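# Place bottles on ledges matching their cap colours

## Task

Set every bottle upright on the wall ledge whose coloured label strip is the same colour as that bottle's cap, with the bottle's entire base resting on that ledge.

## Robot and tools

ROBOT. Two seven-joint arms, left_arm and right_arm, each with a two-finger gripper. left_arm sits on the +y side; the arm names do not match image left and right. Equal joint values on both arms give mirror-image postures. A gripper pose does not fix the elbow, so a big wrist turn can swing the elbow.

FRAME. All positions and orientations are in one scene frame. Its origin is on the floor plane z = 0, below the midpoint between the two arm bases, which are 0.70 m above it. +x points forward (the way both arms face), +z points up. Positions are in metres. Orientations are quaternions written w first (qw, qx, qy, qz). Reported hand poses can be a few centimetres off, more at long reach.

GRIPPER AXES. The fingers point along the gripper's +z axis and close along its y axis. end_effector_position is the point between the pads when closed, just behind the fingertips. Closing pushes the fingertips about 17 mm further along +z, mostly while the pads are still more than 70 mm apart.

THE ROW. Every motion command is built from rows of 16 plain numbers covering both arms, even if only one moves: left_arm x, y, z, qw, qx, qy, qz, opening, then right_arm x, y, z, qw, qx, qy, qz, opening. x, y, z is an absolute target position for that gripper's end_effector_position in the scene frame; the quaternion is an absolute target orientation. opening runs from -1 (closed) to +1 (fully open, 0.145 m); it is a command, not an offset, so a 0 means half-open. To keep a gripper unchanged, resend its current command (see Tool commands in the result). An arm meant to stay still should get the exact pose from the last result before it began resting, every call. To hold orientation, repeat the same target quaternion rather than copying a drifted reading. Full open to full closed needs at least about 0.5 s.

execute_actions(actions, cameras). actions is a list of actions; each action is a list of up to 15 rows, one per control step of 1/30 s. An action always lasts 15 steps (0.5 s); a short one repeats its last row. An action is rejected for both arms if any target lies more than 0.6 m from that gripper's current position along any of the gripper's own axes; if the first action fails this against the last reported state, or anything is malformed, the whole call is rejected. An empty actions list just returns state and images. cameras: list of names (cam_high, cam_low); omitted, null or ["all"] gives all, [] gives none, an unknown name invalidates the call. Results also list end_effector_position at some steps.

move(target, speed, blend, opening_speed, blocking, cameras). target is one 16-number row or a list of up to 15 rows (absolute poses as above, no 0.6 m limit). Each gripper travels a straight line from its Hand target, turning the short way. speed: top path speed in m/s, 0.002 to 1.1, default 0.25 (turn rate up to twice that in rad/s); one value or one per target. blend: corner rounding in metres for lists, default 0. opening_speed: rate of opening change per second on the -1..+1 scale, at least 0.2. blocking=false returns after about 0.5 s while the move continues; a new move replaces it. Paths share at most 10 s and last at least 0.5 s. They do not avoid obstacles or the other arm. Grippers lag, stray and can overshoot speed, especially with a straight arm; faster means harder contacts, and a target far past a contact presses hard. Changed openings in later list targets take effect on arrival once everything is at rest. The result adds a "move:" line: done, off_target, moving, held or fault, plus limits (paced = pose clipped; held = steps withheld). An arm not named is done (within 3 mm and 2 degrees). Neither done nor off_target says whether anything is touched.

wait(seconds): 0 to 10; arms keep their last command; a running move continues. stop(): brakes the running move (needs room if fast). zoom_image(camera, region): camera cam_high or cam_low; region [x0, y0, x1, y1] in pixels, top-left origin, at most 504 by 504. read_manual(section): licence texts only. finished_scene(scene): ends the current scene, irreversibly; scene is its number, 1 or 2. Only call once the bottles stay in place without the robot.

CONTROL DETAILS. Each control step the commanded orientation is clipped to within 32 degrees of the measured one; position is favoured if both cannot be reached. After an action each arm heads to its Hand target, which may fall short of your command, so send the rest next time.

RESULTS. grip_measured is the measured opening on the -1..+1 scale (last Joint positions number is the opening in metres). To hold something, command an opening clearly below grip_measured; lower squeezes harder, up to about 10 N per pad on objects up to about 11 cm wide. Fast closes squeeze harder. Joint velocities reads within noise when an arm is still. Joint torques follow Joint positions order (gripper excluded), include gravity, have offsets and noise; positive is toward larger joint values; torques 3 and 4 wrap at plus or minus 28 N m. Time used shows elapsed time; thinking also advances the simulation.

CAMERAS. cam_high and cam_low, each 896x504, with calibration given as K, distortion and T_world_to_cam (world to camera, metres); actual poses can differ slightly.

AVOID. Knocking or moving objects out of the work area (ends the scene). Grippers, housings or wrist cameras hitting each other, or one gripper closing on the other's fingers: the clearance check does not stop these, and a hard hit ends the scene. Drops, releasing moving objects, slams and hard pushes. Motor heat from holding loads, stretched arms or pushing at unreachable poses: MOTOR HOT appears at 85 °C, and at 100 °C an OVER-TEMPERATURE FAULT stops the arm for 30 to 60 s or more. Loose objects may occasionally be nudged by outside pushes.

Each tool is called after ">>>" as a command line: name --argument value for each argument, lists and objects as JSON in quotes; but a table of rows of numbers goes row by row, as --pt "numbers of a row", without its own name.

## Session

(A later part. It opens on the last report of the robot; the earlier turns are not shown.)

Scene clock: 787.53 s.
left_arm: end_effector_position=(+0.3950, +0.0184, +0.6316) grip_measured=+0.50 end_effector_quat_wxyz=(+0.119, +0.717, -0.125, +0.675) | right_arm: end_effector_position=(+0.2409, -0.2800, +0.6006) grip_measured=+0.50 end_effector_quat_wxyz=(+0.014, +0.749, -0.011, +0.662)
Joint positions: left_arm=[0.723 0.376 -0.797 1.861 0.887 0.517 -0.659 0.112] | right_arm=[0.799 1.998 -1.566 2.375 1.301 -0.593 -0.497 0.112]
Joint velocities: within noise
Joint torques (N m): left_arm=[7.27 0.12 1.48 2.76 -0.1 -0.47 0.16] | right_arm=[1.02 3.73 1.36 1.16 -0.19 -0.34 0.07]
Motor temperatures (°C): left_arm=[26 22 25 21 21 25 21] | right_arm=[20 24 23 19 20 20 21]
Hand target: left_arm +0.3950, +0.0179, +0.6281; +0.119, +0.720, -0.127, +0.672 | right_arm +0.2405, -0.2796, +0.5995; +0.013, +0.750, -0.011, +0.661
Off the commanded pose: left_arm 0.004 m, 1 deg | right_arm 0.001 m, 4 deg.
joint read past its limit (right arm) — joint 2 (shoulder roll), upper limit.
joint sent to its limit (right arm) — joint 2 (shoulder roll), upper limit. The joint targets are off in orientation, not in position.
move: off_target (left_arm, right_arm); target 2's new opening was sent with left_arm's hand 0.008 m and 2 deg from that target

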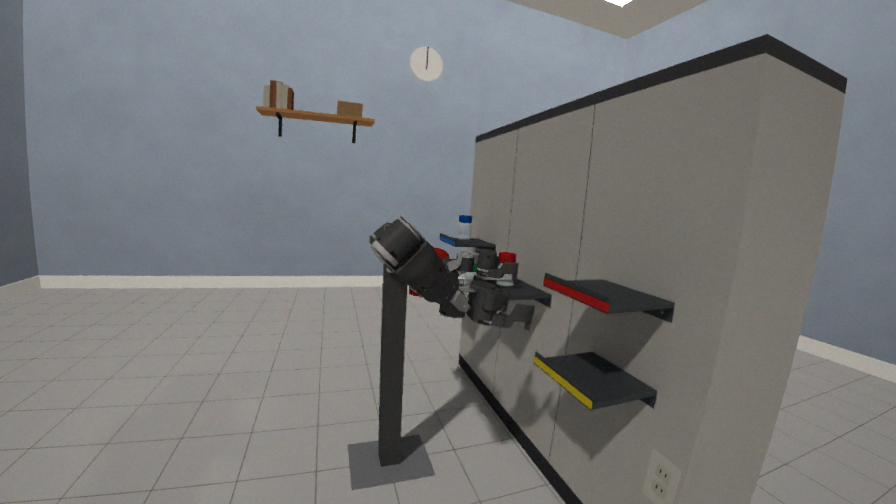

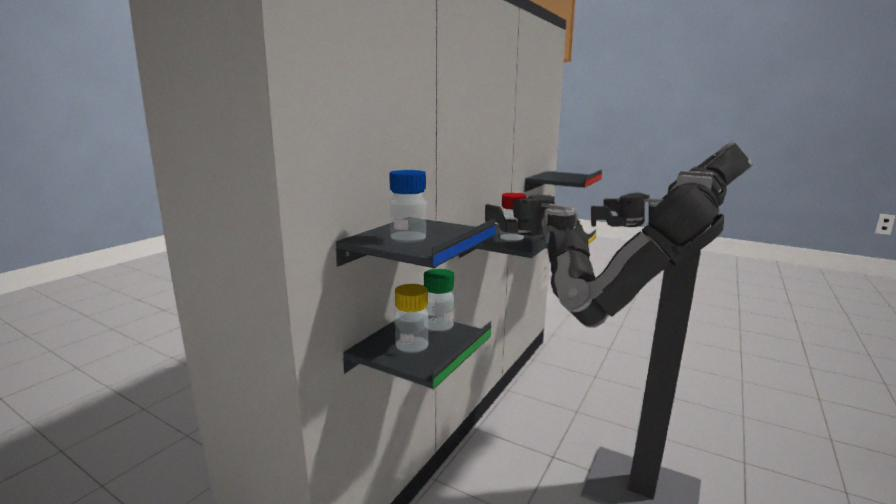

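>>> move --pt "0.27 0.065 0.635 0.1188 0.7203 -0.1270 0.6716 0.5 0.25 -0.22 0.55 0 0.7373 0 0.6756 0.5" --pt "0.25 0.18 0.55 0 0.7373 0 0.6756 0.5 0.25 -0.2 0.55 0 0.7373 0 0.6756 0.5" --pt "0.24 0.32 0.54 0 0.7373 0 0.6756 0.5 0.26 -0.09 0.60 -0.1173 0.7261 0.128 0.6653 0.5" --pt "0.24 0.43 0.535 0 0.7373 0 0.6756 0.3 0.27 -0.035 0.645 -0.1173 0.7261 0.128 0.6653 0.5" --pt "0.24 0.43 0.535 0 0.7373 0 0.6756 0.3 0.335 0.005 0.645 -0.1173 0.7261 0.128 0.6653 0.5" --speed 0.25 --blend '[0.01,0.02,0.02,0.02,0]'

>>> zoom_image --camera "cam_high" --region '[470, 220, 570, 320]'

>>> zoom_image --camera "cam_low" --region '[450, 140, 610, 270]'

Scene clock: 827.33 s.
left_arm: end_effector_position=(+0.2402, +0.4312, +0.5370) grip_measured=+0.30 end_effector_quat_wxyz=(-0.088, +0.776, -0.029, +0.624) | right_arm: end_effector_position=(+0.3353, +0.0041, +0.6446) grip_measured=+0.50 end_effector_quat_wxyz=(-0.116, +0.727, +0.125, +0.666)
Joint positions: left_arm=[0.564 1.848 -1.564 1.616 1.585 -0.786 0.073 0.098] | right_arm=[1.135 0.516 -1.337 2.123 1.334 0.23 -1.205 0.112]
Joint velocities: within noise
Joint torques (N m): left_arm=[1.89 5.89 1.33 -0.81 0.26 -0.67 0.17] | right_arm=[5.87 -0.01 3.59 1.65 -0.37 -0.04 0.19]
Motor temperatures (°C): left_arm=[26 23 24 21 21 25 21] | right_arm=[21 24 23 19 20 20 21]
Hand target: left_arm +0.2403, +0.4297, +0.5351; -0.084, +0.777, -0.030, +0.623 | right_arm +0.3350, +0.0050, +0.6450; -0.117, +0.726, +0.128, +0.665
Off the commanded pose: left_arm 0.002 m, 13 deg | right_arm 0.001 m, 0 deg.
joint sent to its limit (left arm) — joint 3 (upper arm roll), lower limit; joint 5 (forearm roll), upper limit; joint 6 (wrist pitch), lower limit. The joint targets are off in orientation, not in position.
move: off_target (left_arm); blend cut to 0 m at target 4; target 4's new opening was sent with left_arm's hand 0.003 m and 13 deg from that target

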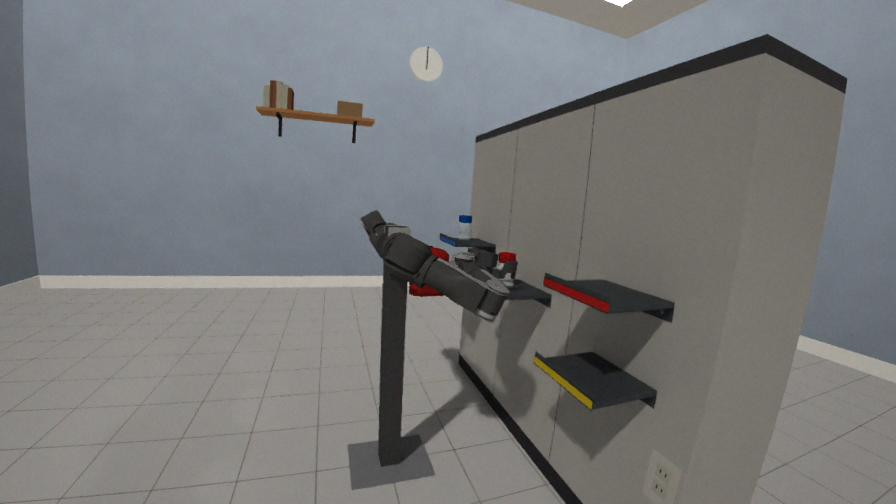

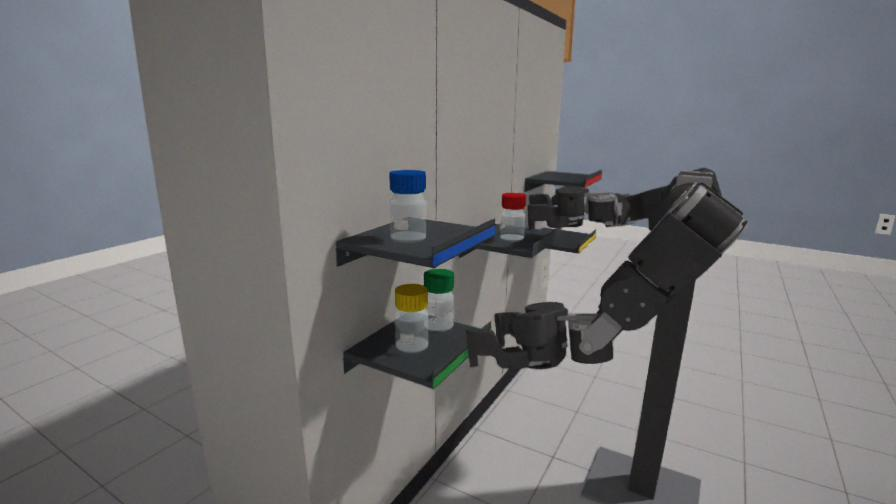

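Scaled by 5.040 from the camera's 896x504 image, which has a finer 1280x720 frame.

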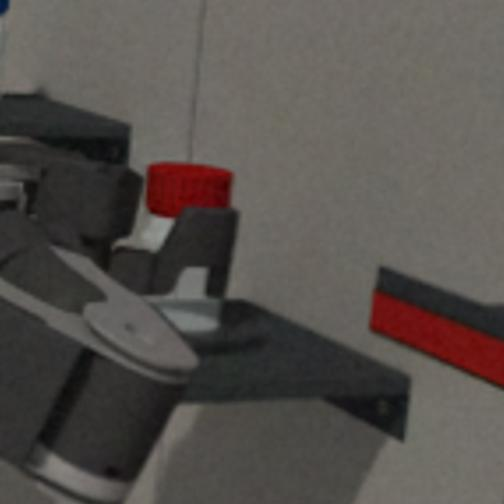

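Scaled by 3.150 from the camera's 896x504 image, which has a finer 1280x720 frame.

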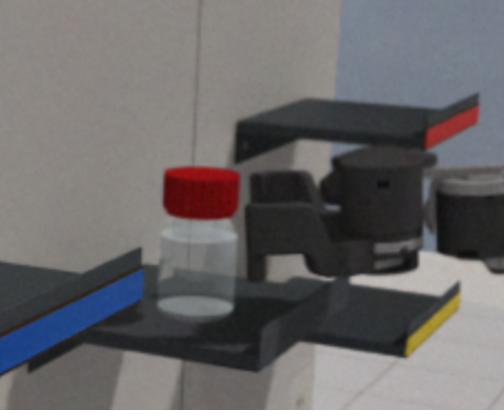

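>>> move --pt "0.24 0.43 0.535 0 0.7373 0 0.6756 0.3 0.386 0.023 0.643 -0.1173 0.7261 0.128 0.6653 0.5" --pt "0.24 0.43 0.535 0 0.7373 0 0.6756 0.3 0.386 0.023 0.643 -0.1173 0.7261 0.128 0.6653 -0.8" --speed 0.12 --opening_speed 1.2

>>> zoom_image --camera "cam_high" --region '[470, 220, 570, 320]'

>>> zoom_image --camera "cam_low" --region '[450, 140, 610, 270]'

Scene clock: 844.53 s.
left_arm: end_effector_position=(+0.2402, +0.4312, +0.5370) grip_measured=+0.30 end_effector_quat_wxyz=(-0.088, +0.776, -0.029, +0.624) | right_arm: end_effector_position=(+0.3856, +0.0233, +0.6409) grip_measured=-0.36 end_effector_quat_wxyz=(-0.116, +0.728, +0.130, +0.663)
Joint positions: left_arm=[0.564 1.848 -1.564 1.616 1.585 -0.786 0.073 0.098] | right_arm=[1.194 0.408 -1.337 1.831 1.334 0.21 -1.022 0.049]
Joint velocities: within noise
Joint torques (N m): left_arm=[1.89 5.89 1.35 -0.81 0.26 -0.68 0.17] | right_arm=[6.87 -0.2 4.6 1.59 -0.47 -0.32 0.05]
Motor temperatures (°C): left_arm=[24 24 24 21 21 25 21] | right_arm=[22 23 23 19 20 20 21]
Hand target: left_arm +0.2403, +0.4297, +0.5351; -0.084, +0.777, -0.030, +0.623 | right_arm +0.3860, +0.0230, +0.6431; -0.117, +0.726, +0.128, +0.665
Off the commanded pose: left_arm 0.002 m, 13 deg | right_arm 0.002 m, 0 deg.
joint sent to its limit (left arm) — joint 3 (upper arm roll), lower limit; joint 5 (forearm roll), upper limit; joint 6 (wrist pitch), lower limit. The joint targets are off in orientation, not in position.
move: off_target (left_arm)

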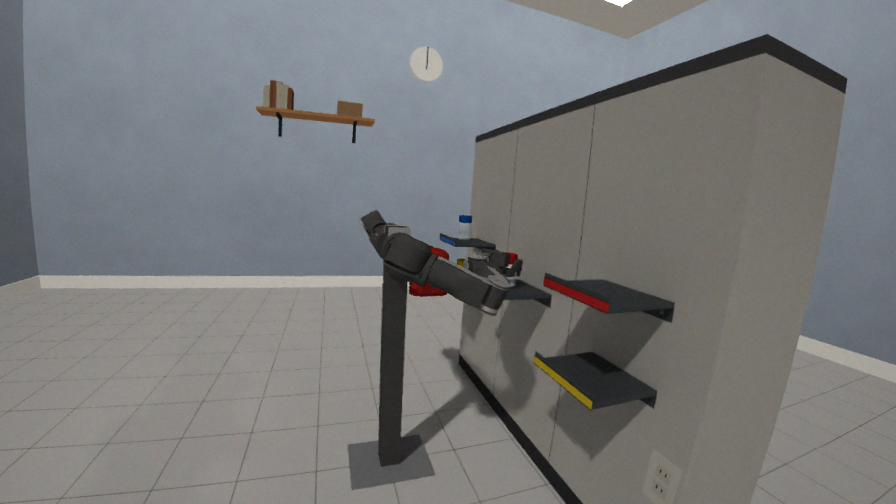

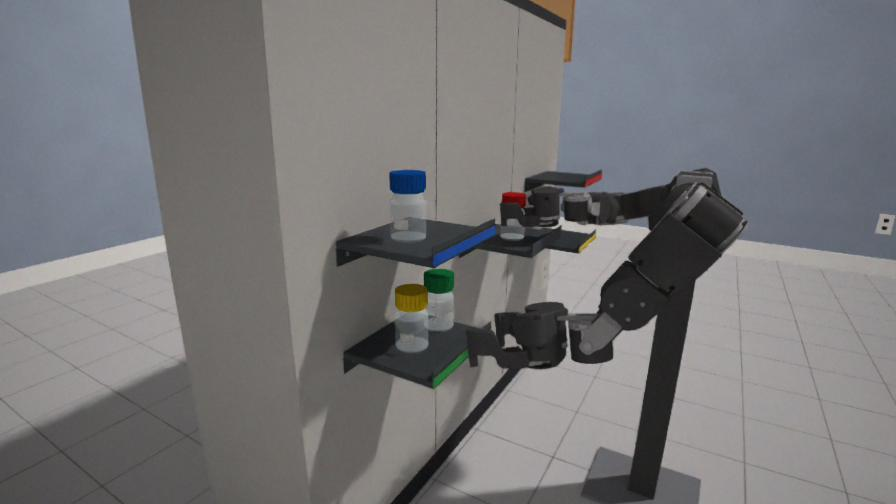

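Scaled by 5.040 from the camera's 896x504 image, which has a finer 1280x720 frame.

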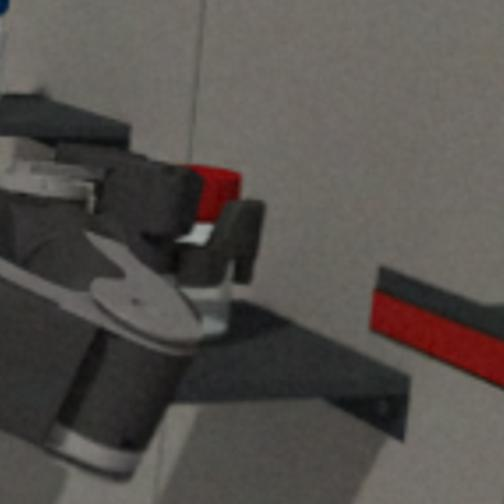

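Scaled by 3.150 from the camera's 896x504 image, which has a finer 1280x720 frame.

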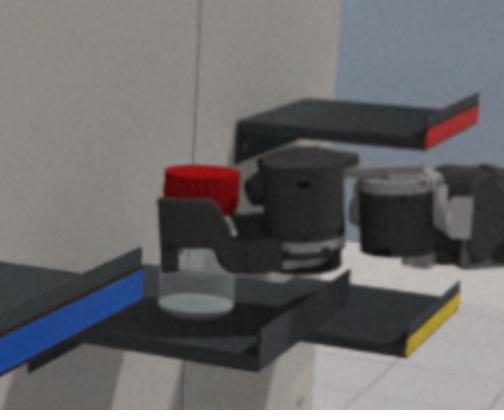

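>>> move --pt "0.24 0.43 0.535 0 0.7373 0 0.6756 0.3 0.386 0.023 0.643 -0.1173 0.7261 0.128 0.6653 0.3" --pt "0.24 0.43 0.535 0 0.7373 0 0.6756 0.3 0.397 0.025 0.651 -0.1173 0.7261 0.128 0.6653 0.3" --pt "0.24 0.43 0.535 0 0.7373 0 0.6756 0.3 0.397 0.025 0.651 -0.1173 0.7261 0.128 0.6653 -0.8" --speed 0.1 --opening_speed 1.2

>>> zoom_image --camera "cam_low" --region '[450, 140, 610, 270]'

Scene clock: 863.70 s.
left_arm: end_effector_position=(+0.2402, +0.4312, +0.5370) grip_measured=+0.30 end_effector_quat_wxyz=(-0.088, +0.776, -0.029, +0.624) | right_arm: end_effector_position=(+0.3967, +0.0246, +0.6490) grip_measured=-0.55 end_effector_quat_wxyz=(-0.115, +0.728, +0.128, +0.664)
Joint positions: left_arm=[0.564 1.848 -1.564 1.616 1.585 -0.786 0.073 0.098] | right_arm=[1.238 0.392 -1.337 1.777 1.364 0.21 -0.994 0.034]
Joint velocities: within noise
Joint torques (N m): left_arm=[1.89 5.89 1.35 -0.81 0.26 -0.67 0.17] | right_arm=[7.11 -0.54 4.68 1.16 -0.36 -0.28 0.12]
Motor temperatures (°C): left_arm=[24 24 24 21 21 25 21] | right_arm=[24 23 24 19 20 20 21]
Hand target: left_arm +0.2403, +0.4297, +0.5351; -0.084, +0.777, -0.030, +0.623 | right_arm +0.3970, +0.0250, +0.6509; -0.117, +0.726, +0.128, +0.665
Off the commanded pose: left_arm 0.002 m, 13 deg | right_arm 0.002 m, 0 deg.
joint sent to its limit (left arm) — joint 3 (upper arm roll), lower limit; joint 5 (forearm roll), upper limit; joint 6 (wrist pitch), lower limit. The joint targets are off in orientation, not in position.
move: off_target (left_arm)

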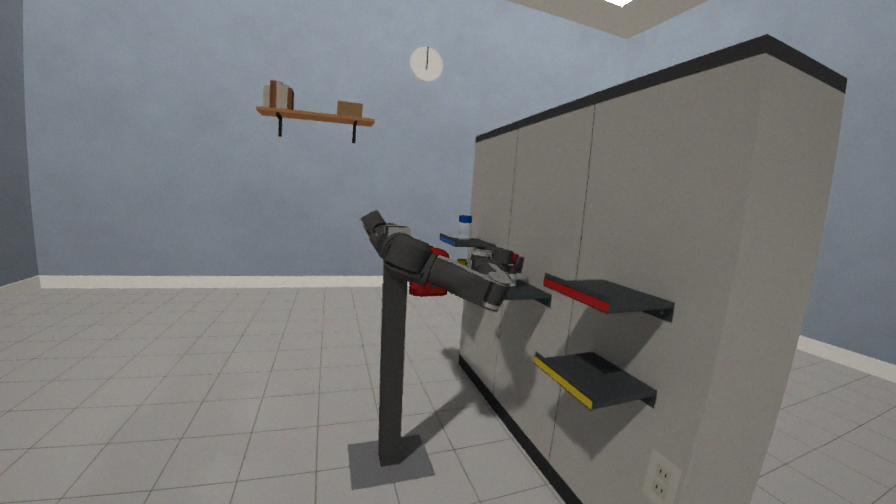

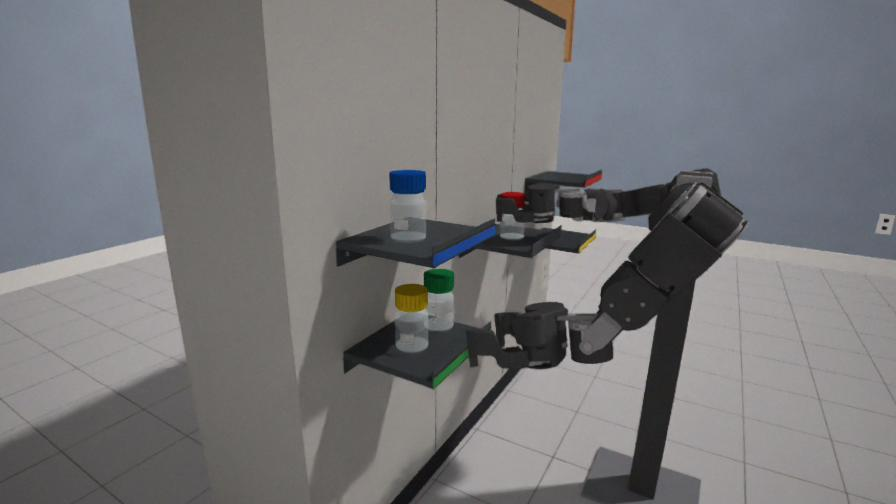

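Scaled by 3.150 from the camera's 896x504 image, which has a finer 1280x720 frame.

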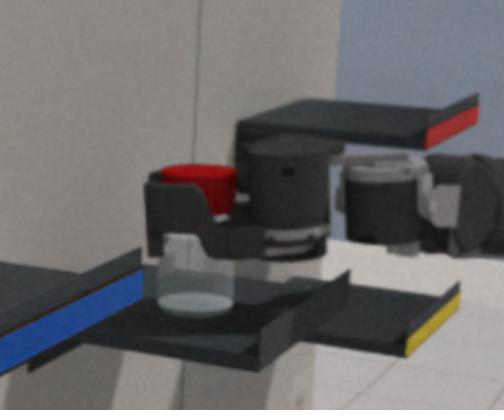

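>>> move --pt "0.24 0.43 0.535 0 0.7373 0 0.6756 0.3 0.393 0.02 0.70 -0.1173 0.7261 0.128 0.6653 -0.8" --pt "0.23 0.30 0.45 0 0.8192 0 0.5736 0.3 0.29 -0.04 0.70 -0.1173 0.7261 0.128 0.6653 -0.8" --pt "0.30 0.16 0.38 0 0.8192 0 0.5736 0.3 0.27 -0.14 0.55 0 0.7373 0 0.6756 -0.8" --pt "0.22 0.2 0.4 0 0.8192 0 0.5736 0.3 0.25 -0.24 0.50 0 0.7373 0 0.6756 -0.8" --pt "0.22 0.33 0.52 0 0.766 0 0.643 0.3 0.22 -0.35 0.58 0 0.7373 0 0.6756 -0.8" --pt "0.24 0.43 0.53 0 0.7373 0 0.6756 0.3 0.21 -0.37 0.81 0 0.7373 0 0.6756 -0.8" --pt "0.24 0.43 0.53 0 0.7373 0 0.6756 0.3 0.35 -0.385 0.805 0 0.7373 0 0.6756 -0.8" --speed 0.3 --blend '[0.02,0.02,0.02,0.03,0.03,0.03,0]'

>>> zoom_image --camera "cam_high" --region '[500, 200, 680, 320]'

>>> zoom_image --camera "cam_low" --region '[500, 100, 640, 200]'

Scene clock: 891.17 s.
left_arm: end_effector_position=(+0.2399, +0.4318, +0.5321) grip_measured=+0.30 end_effector_quat_wxyz=(-0.087, +0.779, -0.028, +0.620) | right_arm: end_effector_position=(+0.3505, -0.3861, +0.8009) grip_measured=-0.54 end_effector_quat_wxyz=(+0.002, +0.743, -0.002, +0.669)
Joint positions: left_arm=[0.553 1.835 -1.564 1.605 1.586 -0.788 0.071 0.098] | right_arm=[1.935 1.533 -1.354 1.479 1.518 0.683 0.065 0.035]
Joint velocities: within noise
Joint torques (N m): left_arm=[2.31 5.95 1.32 -0.62 0.22 -0.6 0.17] | right_arm=[4.07 -3.18 4.7 0.43 0.2 -0.73 0.15]
Motor temperatures (°C): left_arm=[23 25 24 21 21 25 21] | right_arm=[24 23 24 19 21 20 21]
Hand target: left_arm +0.2402, +0.4298, +0.5302; -0.083, +0.780, -0.029, +0.619 | right_arm +0.3500, -0.3850, +0.8050; +0.000, +0.737, +0.000, +0.676
Off the commanded pose: left_arm 0.003 m, 13 deg | right_arm 0.004 m, 1 deg.
joint read past its limit (left arm) — joint 6 (wrist pitch), lower limit.
joint sent to its limit (left arm) — joint 3 (upper arm roll), lower limit; joint 5 (forearm roll), upper limit; joint 6 (wrist pitch), lower limit. The joint targets are off in orientation, not in position.
move: off_target (left_arm, right_arm); limits=paced

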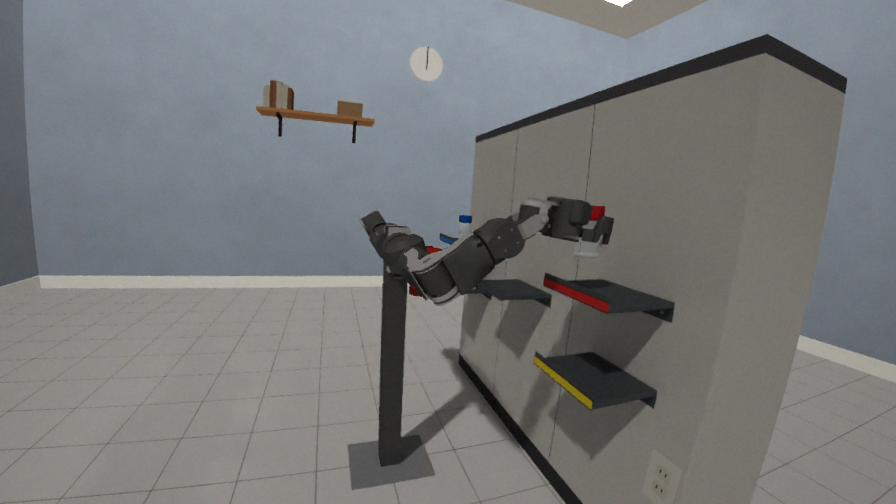

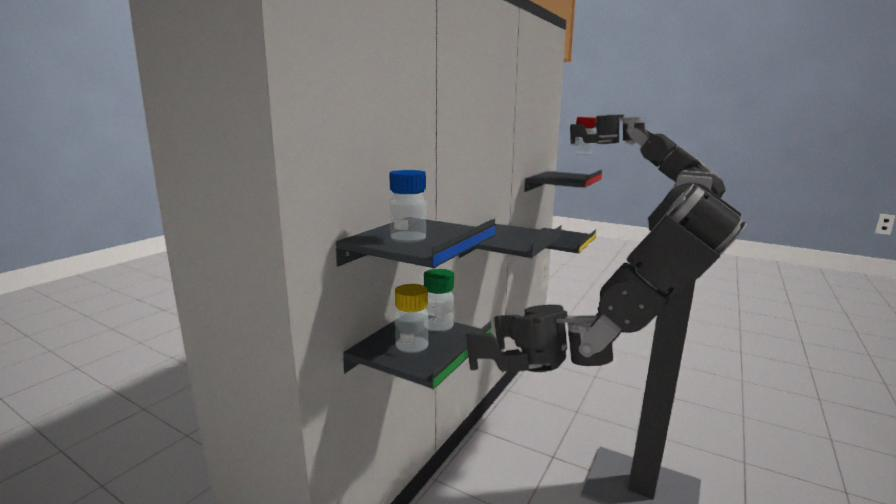

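Scaled by 2.800 from the camera's 896x504 image, which has a finer 1280x720 frame.

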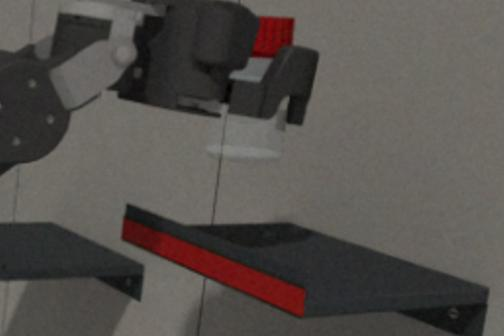

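Scaled by 3.600 from the camera's 896x504 image, which has a finer 1280x720 frame.

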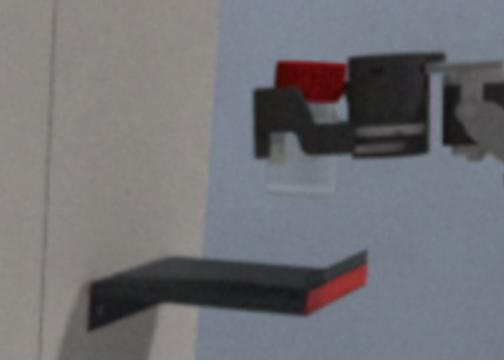

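>>> move --pt "0.24 0.43 0.53 0 0.7373 0 0.6756 0.3 0.385 -0.385 0.775 0 0.7373 0 0.6756 -0.8" --pt "0.24 0.43 0.53 0 0.7373 0 0.6756 0.3 0.385 -0.385 0.743 0 0.7373 0 0.6756 -0.8" --speed '[0.15,0.06]'

>>> zoom_image --camera "cam_high" --region '[500, 200, 680, 320]'

>>> zoom_image --camera "cam_low" --region '[500, 100, 640, 200]'

Scene clock: 911.63 s.
left_arm: end_effector_position=(+0.2401, +0.4317, +0.5322) grip_measured=+0.30 end_effector_quat_wxyz=(-0.087, +0.779, -0.028, +0.620) | right_arm: end_effector_position=(+0.3850, -0.3844, +0.7403) grip_measured=-0.54 end_effector_quat_wxyz=(-0.001, +0.742, +0.002, +0.671)
Joint positions: left_arm=[0.553 1.835 -1.564 1.605 1.586 -0.788 0.071 0.098] | right_arm=[1.657 1.502 -1.38 1.447 1.534 0.376 0.065 0.035]
Joint velocities: within noise
Joint torques (N m): left_arm=[2.2 5.95 1.32 -0.62 0.22 -0.6 0.17] | right_arm=[3.97 -0.62 4.68 0.57 0.25 -0.79 -0.15]
Motor temperatures (°C): left_arm=[23 25 24 21 21 25 21] | right_arm=[23 23 24 19 20 21 21]
Hand target: left_arm +0.2403, +0.4298, +0.5301; -0.083, +0.780, -0.029, +0.619 | right_arm +0.3850, -0.3850, +0.7431; +0.000, +0.737, +0.000, +0.676
Off the commanded pose: left_arm 0.003 m, 13 deg | right_arm 0.003 m, 1 deg.
joint read past its limit (left arm) — joint 6 (wrist pitch), lower limit.
joint sent to its limit (left arm) — joint 3 (upper arm roll), lower limit; joint 5 (forearm roll), upper limit; joint 6 (wrist pitch), lower limit. The joint targets are off in orientation, not in position.
move: off_target (left_arm)

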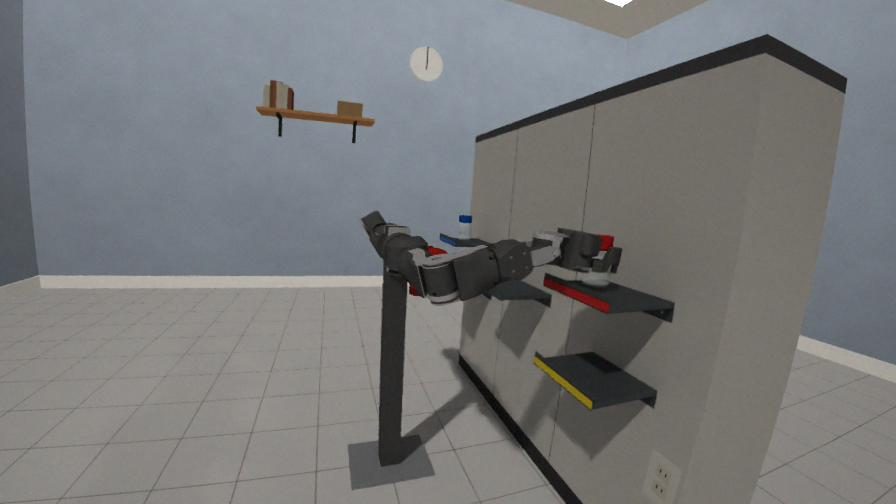

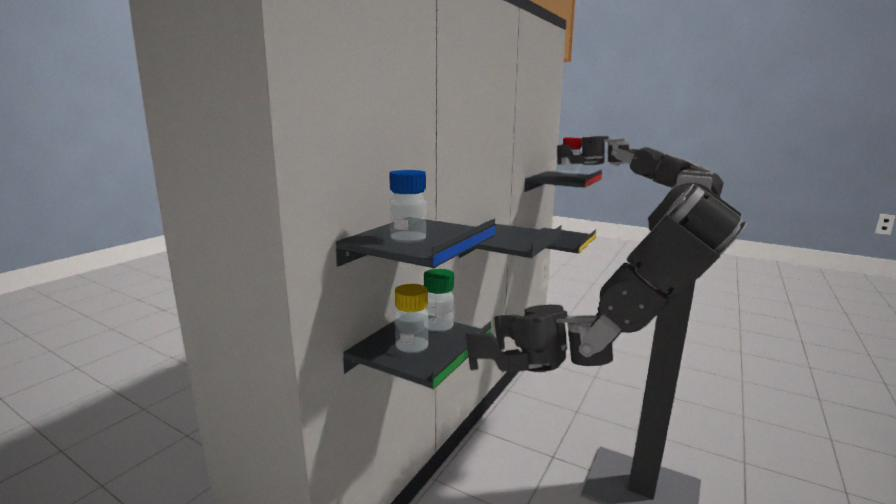

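Scaled by 2.800 from the camera's 896x504 image, which has a finer 1280x720 frame.

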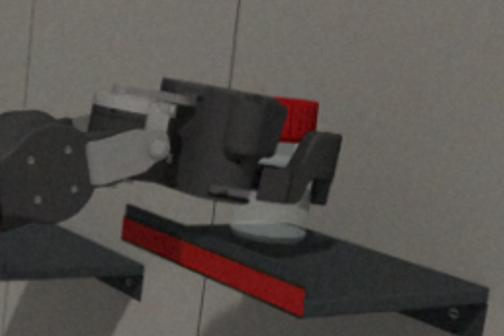

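Scaled by 3.600 from the camera's 896x504 image, which has a finer 1280x720 frame.

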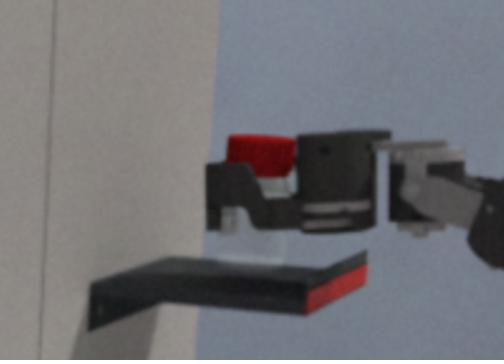

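>>> move --pt "0.24 0.43 0.53 0 0.7373 0 0.6756 0.3 0.385 -0.385 0.733 0 0.7373 0 0.6756 -0.8" --speed '[0.04]'

>>> zoom_image --camera "cam_high" --region '[540, 220, 640, 310]'

>>> zoom_image --camera "cam_low" --region '[520, 120, 620, 200]'

Scene clock: 921.10 s.
left_arm: end_effector_position=(+0.2401, +0.4317, +0.5322) grip_measured=+0.30 end_effector_quat_wxyz=(-0.087, +0.779, -0.028, +0.620) | right_arm: end_effector_position=(+0.3851, -0.3842, +0.7309) grip_measured=-0.54 end_effector_quat_wxyz=(-0.001, +0.741, +0.002, +0.671)
Joint positions: left_arm=[0.553 1.835 -1.564 1.605 1.586 -0.788 0.071 0.098] | right_arm=[1.614 1.512 -1.38 1.458 1.539 0.332 0.063 0.035]
Joint velocities: within noise
Joint torques (N m): left_arm=[2.2 5.95 1.32 -0.61 0.22 -0.6 0.17] | right_arm=[3.89 -0.01 4.66 0.59 0.24 -0.8 -0.15]
Motor temperatures (°C): left_arm=[23 25 24 21 21 25 21] | right_arm=[23 23 25 19 20 21 21]
Hand target: left_arm +0.2403, +0.4298, +0.5301; -0.083, +0.780, -0.029, +0.619 | right_arm +0.3850, -0.3851, +0.7330; +0.000, +0.737, +0.000, +0.676
Off the commanded pose: left_arm 0.003 m, 13 deg | right_arm 0.002 m, 1 deg.
joint read past its limit (left arm) — joint 6 (wrist pitch), lower limit.
joint sent to its limit (left arm) — joint 3 (upper arm roll), lower limit; joint 5 (forearm roll), upper limit; joint 6 (wrist pitch), lower limit. The joint targets are off in orientation, not in position.
move: off_target (left_arm)

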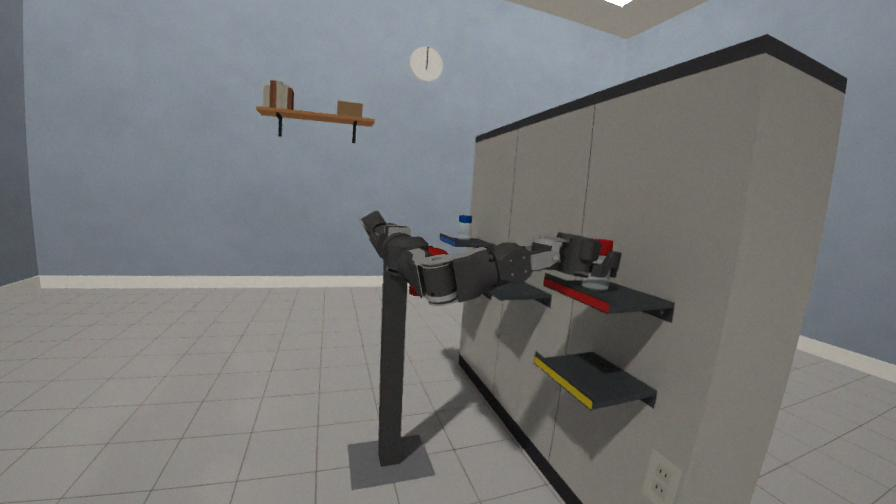

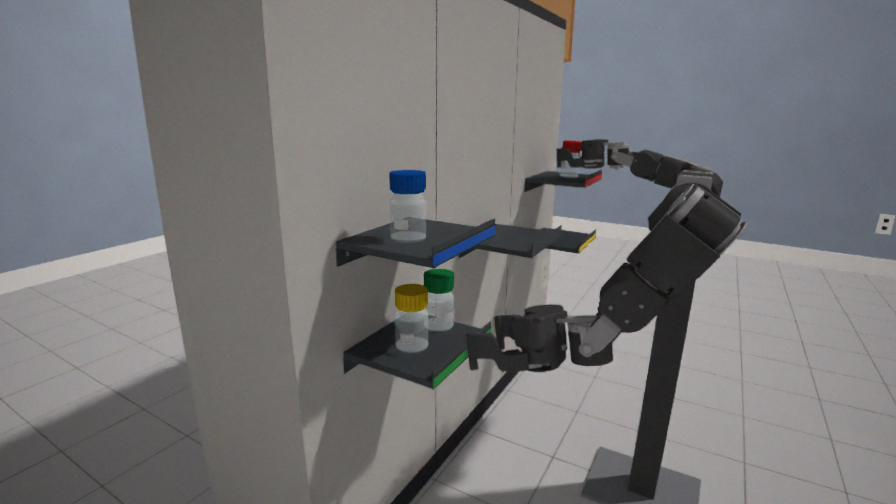

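Scaled by 5.040 from the camera's 896x504 image, which has a finer 1280x720 frame.

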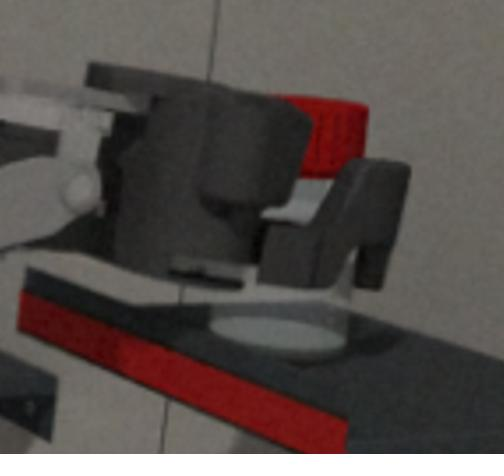

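Scaled by 5.040 from the camera's 896x504 image, which has a finer 1280x720 frame.

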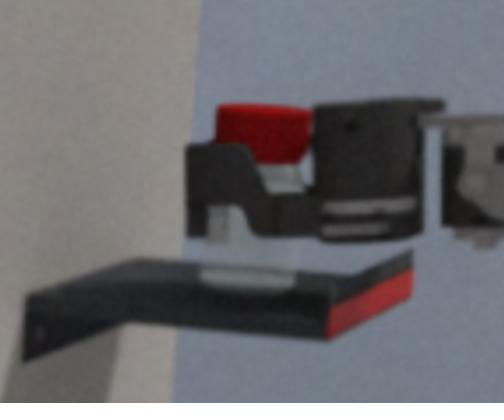

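>>> move --pt "0.24 0.43 0.53 0 0.7373 0 0.6756 0.3 0.385 -0.385 0.725 0 0.7373 0 0.6756 -0.8" --pt "0.24 0.43 0.53 0 0.7373 0 0.6756 0.3 0.385 -0.385 0.725 0 0.7373 0 0.6756 0.3" --speed '[0.03]' --opening_speed 0.8

>>> zoom_image --camera "cam_high" --region '[540, 220, 640, 310]'

>>> zoom_image --camera "cam_low" --region '[520, 120, 620, 200]'

speed must be one number or one for each of the 2 targets, got a list of 1; nothing of the call was run

Scaled by 5.040 from the camera's 896x504 image, which has a finer 1280x720 frame.

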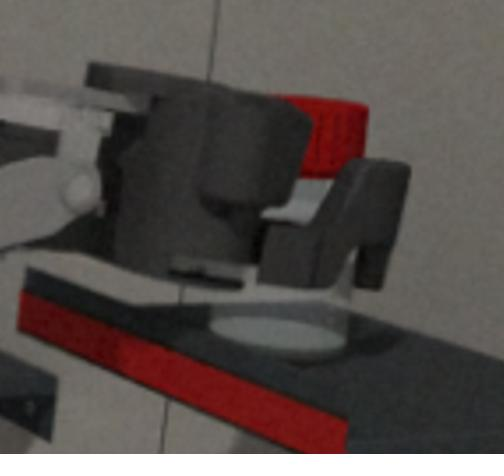

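Scaled by 5.040 from the camera's 896x504 image, which has a finer 1280x720 frame.

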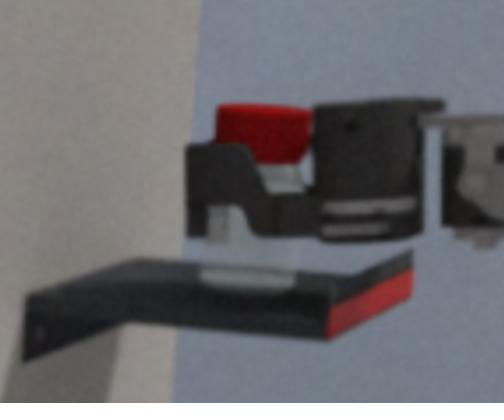

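>>> move --pt "0.24 0.43 0.53 0 0.7373 0 0.6756 0.3 0.385 -0.385 0.725 0 0.7373 0 0.6756 -0.8" --pt "0.24 0.43 0.53 0 0.7373 0 0.6756 0.3 0.385 -0.385 0.727 0 0.7373 0 0.6756 0.3" --speed 0.03 --opening_speed 0.8

>>> zoom_image --camera "cam_high" --region '[540, 220, 640, 310]'

>>> zoom_image --camera "cam_low" --region '[520, 120, 620, 200]'

Scene clock: 960.63 s.
left_arm: end_effector_position=(+0.2401, +0.4317, +0.5322) grip_measured=+0.30 end_effector_quat_wxyz=(-0.087, +0.779, -0.028, +0.620) | right_arm: end_effector_position=(+0.3849, -0.3841, +0.7288) grip_measured=+0.30 end_effector_quat_wxyz=(-0.002, +0.735, +0.001, +0.678)
Joint positions: left_arm=[0.553 1.835 -1.564 1.605 1.586 -0.788 0.071 0.098] | right_arm=[1.591 1.52 -1.38 1.466 1.546 0.291 0.062 0.098]
Joint velocities: within noise
Joint torques (N m): left_arm=[2.18 5.95 1.32 -0.61 0.22 -0.6 0.17] | right_arm=[3.57 -0.22 4.15 0.34 0.12 -0.35 -0.15]
Motor temperatures (°C): left_arm=[23 26 24 21 21 25 21] | right_arm=[22 23 25 19 20 21 21]
Hand target: left_arm +0.2403, +0.4298, +0.5301; -0.083, +0.780, -0.029, +0.619 | right_arm +0.3850, -0.3849, +0.7271; +0.000, +0.737, +0.000, +0.676
Off the commanded pose: left_arm 0.003 m, 13 deg | right_arm 0.002 m, 0 deg.
joint read past its limit (left arm) — joint 6 (wrist pitch), lower limit.
joint sent to its limit (left arm) — joint 3 (upper arm roll), lower limit; joint 5 (forearm roll), upper limit; joint 6 (wrist pitch), lower limit. The joint targets are off in orientation, not in position.
move: off_target (left_arm)

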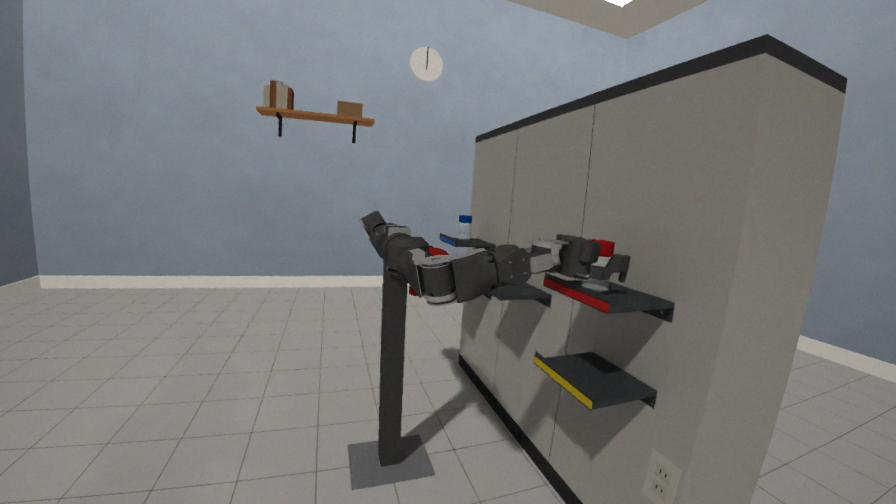

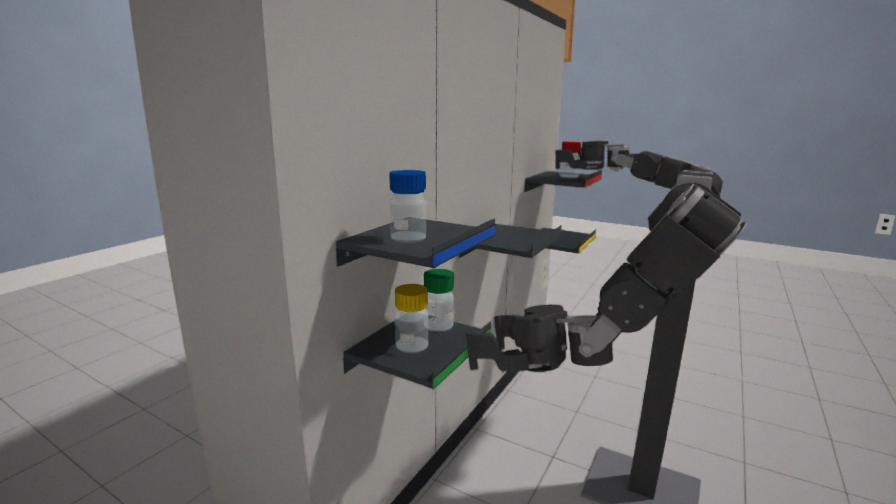

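Scaled by 5.040 from the camera's 896x504 image, which has a finer 1280x720 frame.

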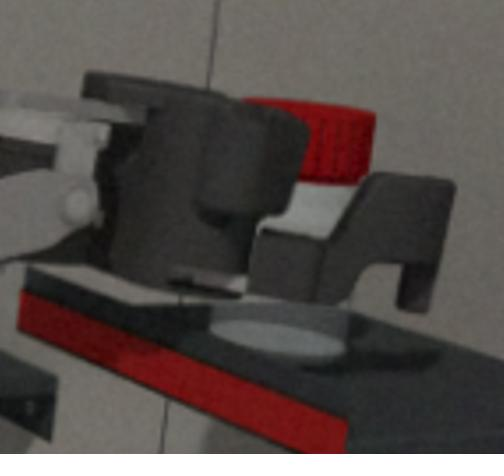

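Scaled by 5.040 from the camera's 896x504 image, which has a finer 1280x720 frame.

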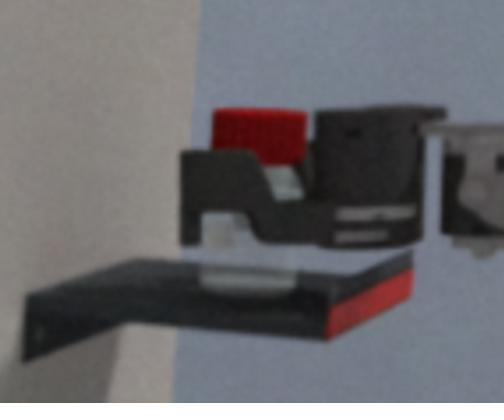

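>>> move --pt "0.24 0.30 0.53 0 0.7373 0 0.6756 0.3 0.22 -0.375 0.75 0 0.7373 0 0.6756 0.3" --pt "0.25 0.15 0.58 0 0.7373 0 0.6756 0.3 0.22 -0.375 0.75 0 0.7373 0 0.6756 0.3" --pt "0.28 0.05 0.69 0 0.7373 0 0.6756 0.3 0.22 -0.375 0.75 0 0.7373 0 0.6756 0.3" --pt "0.24 0.06 0.69 0 0.7373 0 0.6756 0.3 0.22 -0.375 0.75 0 0.7373 0 0.6756 0.3" --pt "0.22 0.2 0.62 0 0.7373 0 0.6756 0.3 0.22 -0.375 0.75 0 0.7373 0 0.6756 0.3" --pt "0.22 0.33 0.58 0 0.7373 0 0.6756 0.3 0.22 -0.375 0.75 0 0.7373 0 0.6756 0.3" --pt "0.24 0.43 0.54 0 0.7373 0 0.6756 0.3 0.22 -0.375 0.75 0 0.7373 0 0.6756 0.3" --speed 0.3 --blend 0.02

>>> zoom_image --camera "cam_high" --region '[540, 220, 640, 310]'

Scene clock: 991.87 s.
left_arm: end_effector_position=(+0.2401, +0.4311, +0.5407) grip_measured=+0.30 end_effector_quat_wxyz=(-0.003, +0.737, +0.001, +0.676) | right_arm: end_effector_position=(+0.2213, -0.3752, +0.7511) grip_measured=+0.30 end_effector_quat_wxyz=(-0.079, +0.778, +0.152, +0.605)
Joint positions: left_arm=[-1.366 1.177 0.768 1.49 1.489 -0.54 0.401 0.098] | right_arm=[1.988 1.996 -1.294 1.644 1.098 0.785 0.972 0.098]
Joint velocities: within noise
Joint torques (N m): left_arm=[0.75 2.12 2.52 0.73 0.39 -0.54 0.24] | right_arm=[0.33 -3.02 3.34 0.46 0.36 -0.11 0.15]
Motor temperatures (°C): left_arm=[22 25 24 21 21 25 21] | right_arm=[22 23 24 19 20 21 21]
Hand target: left_arm +0.2400, +0.4299, +0.5400; +0.000, +0.737, +0.000, +0.676 | right_arm +0.2206, -0.3753, +0.7504; -0.080, +0.778, +0.151, +0.604
Off the commanded pose: left_arm 0.001 m, 0 deg | right_arm 0.002 m, 22 deg.
joint sent to its limit (right arm) — joint 1 (shoulder pitch), upper limit; joint 2 (shoulder roll), upper limit; joint 6 (wrist pitch), upper limit. The joint targets are off in orientation, not in position.
move: off_target (right_arm); limits=paced

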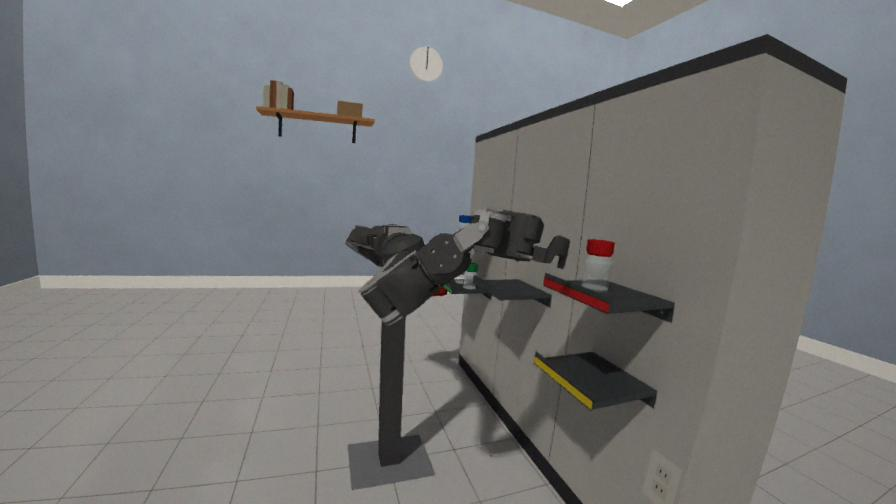

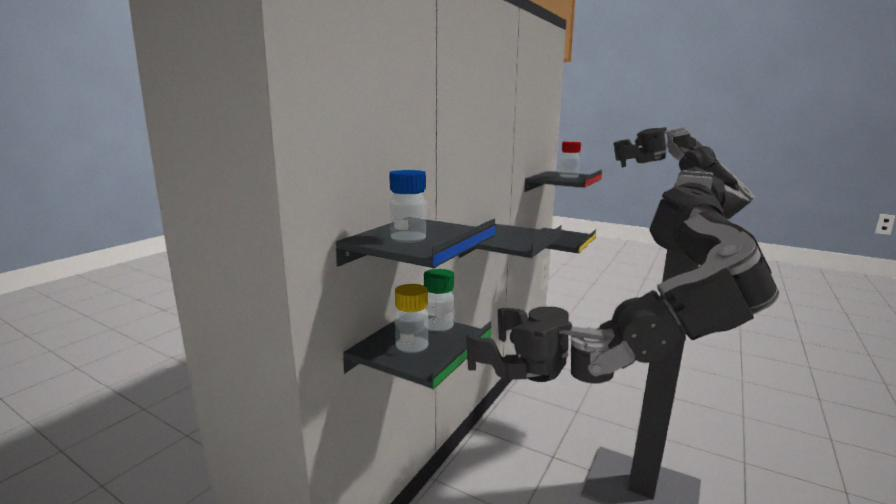

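Scaled by 5.040 from the camera's 896x504 image, which has a finer 1280x720 frame.

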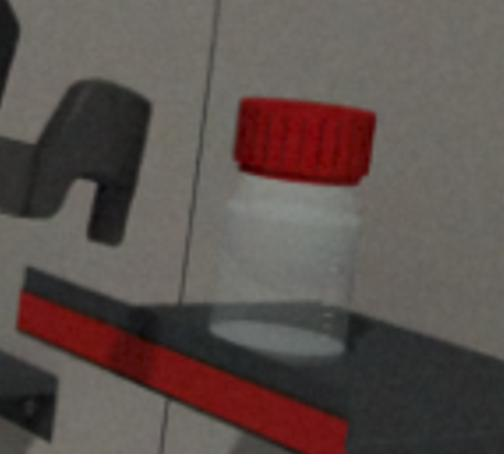

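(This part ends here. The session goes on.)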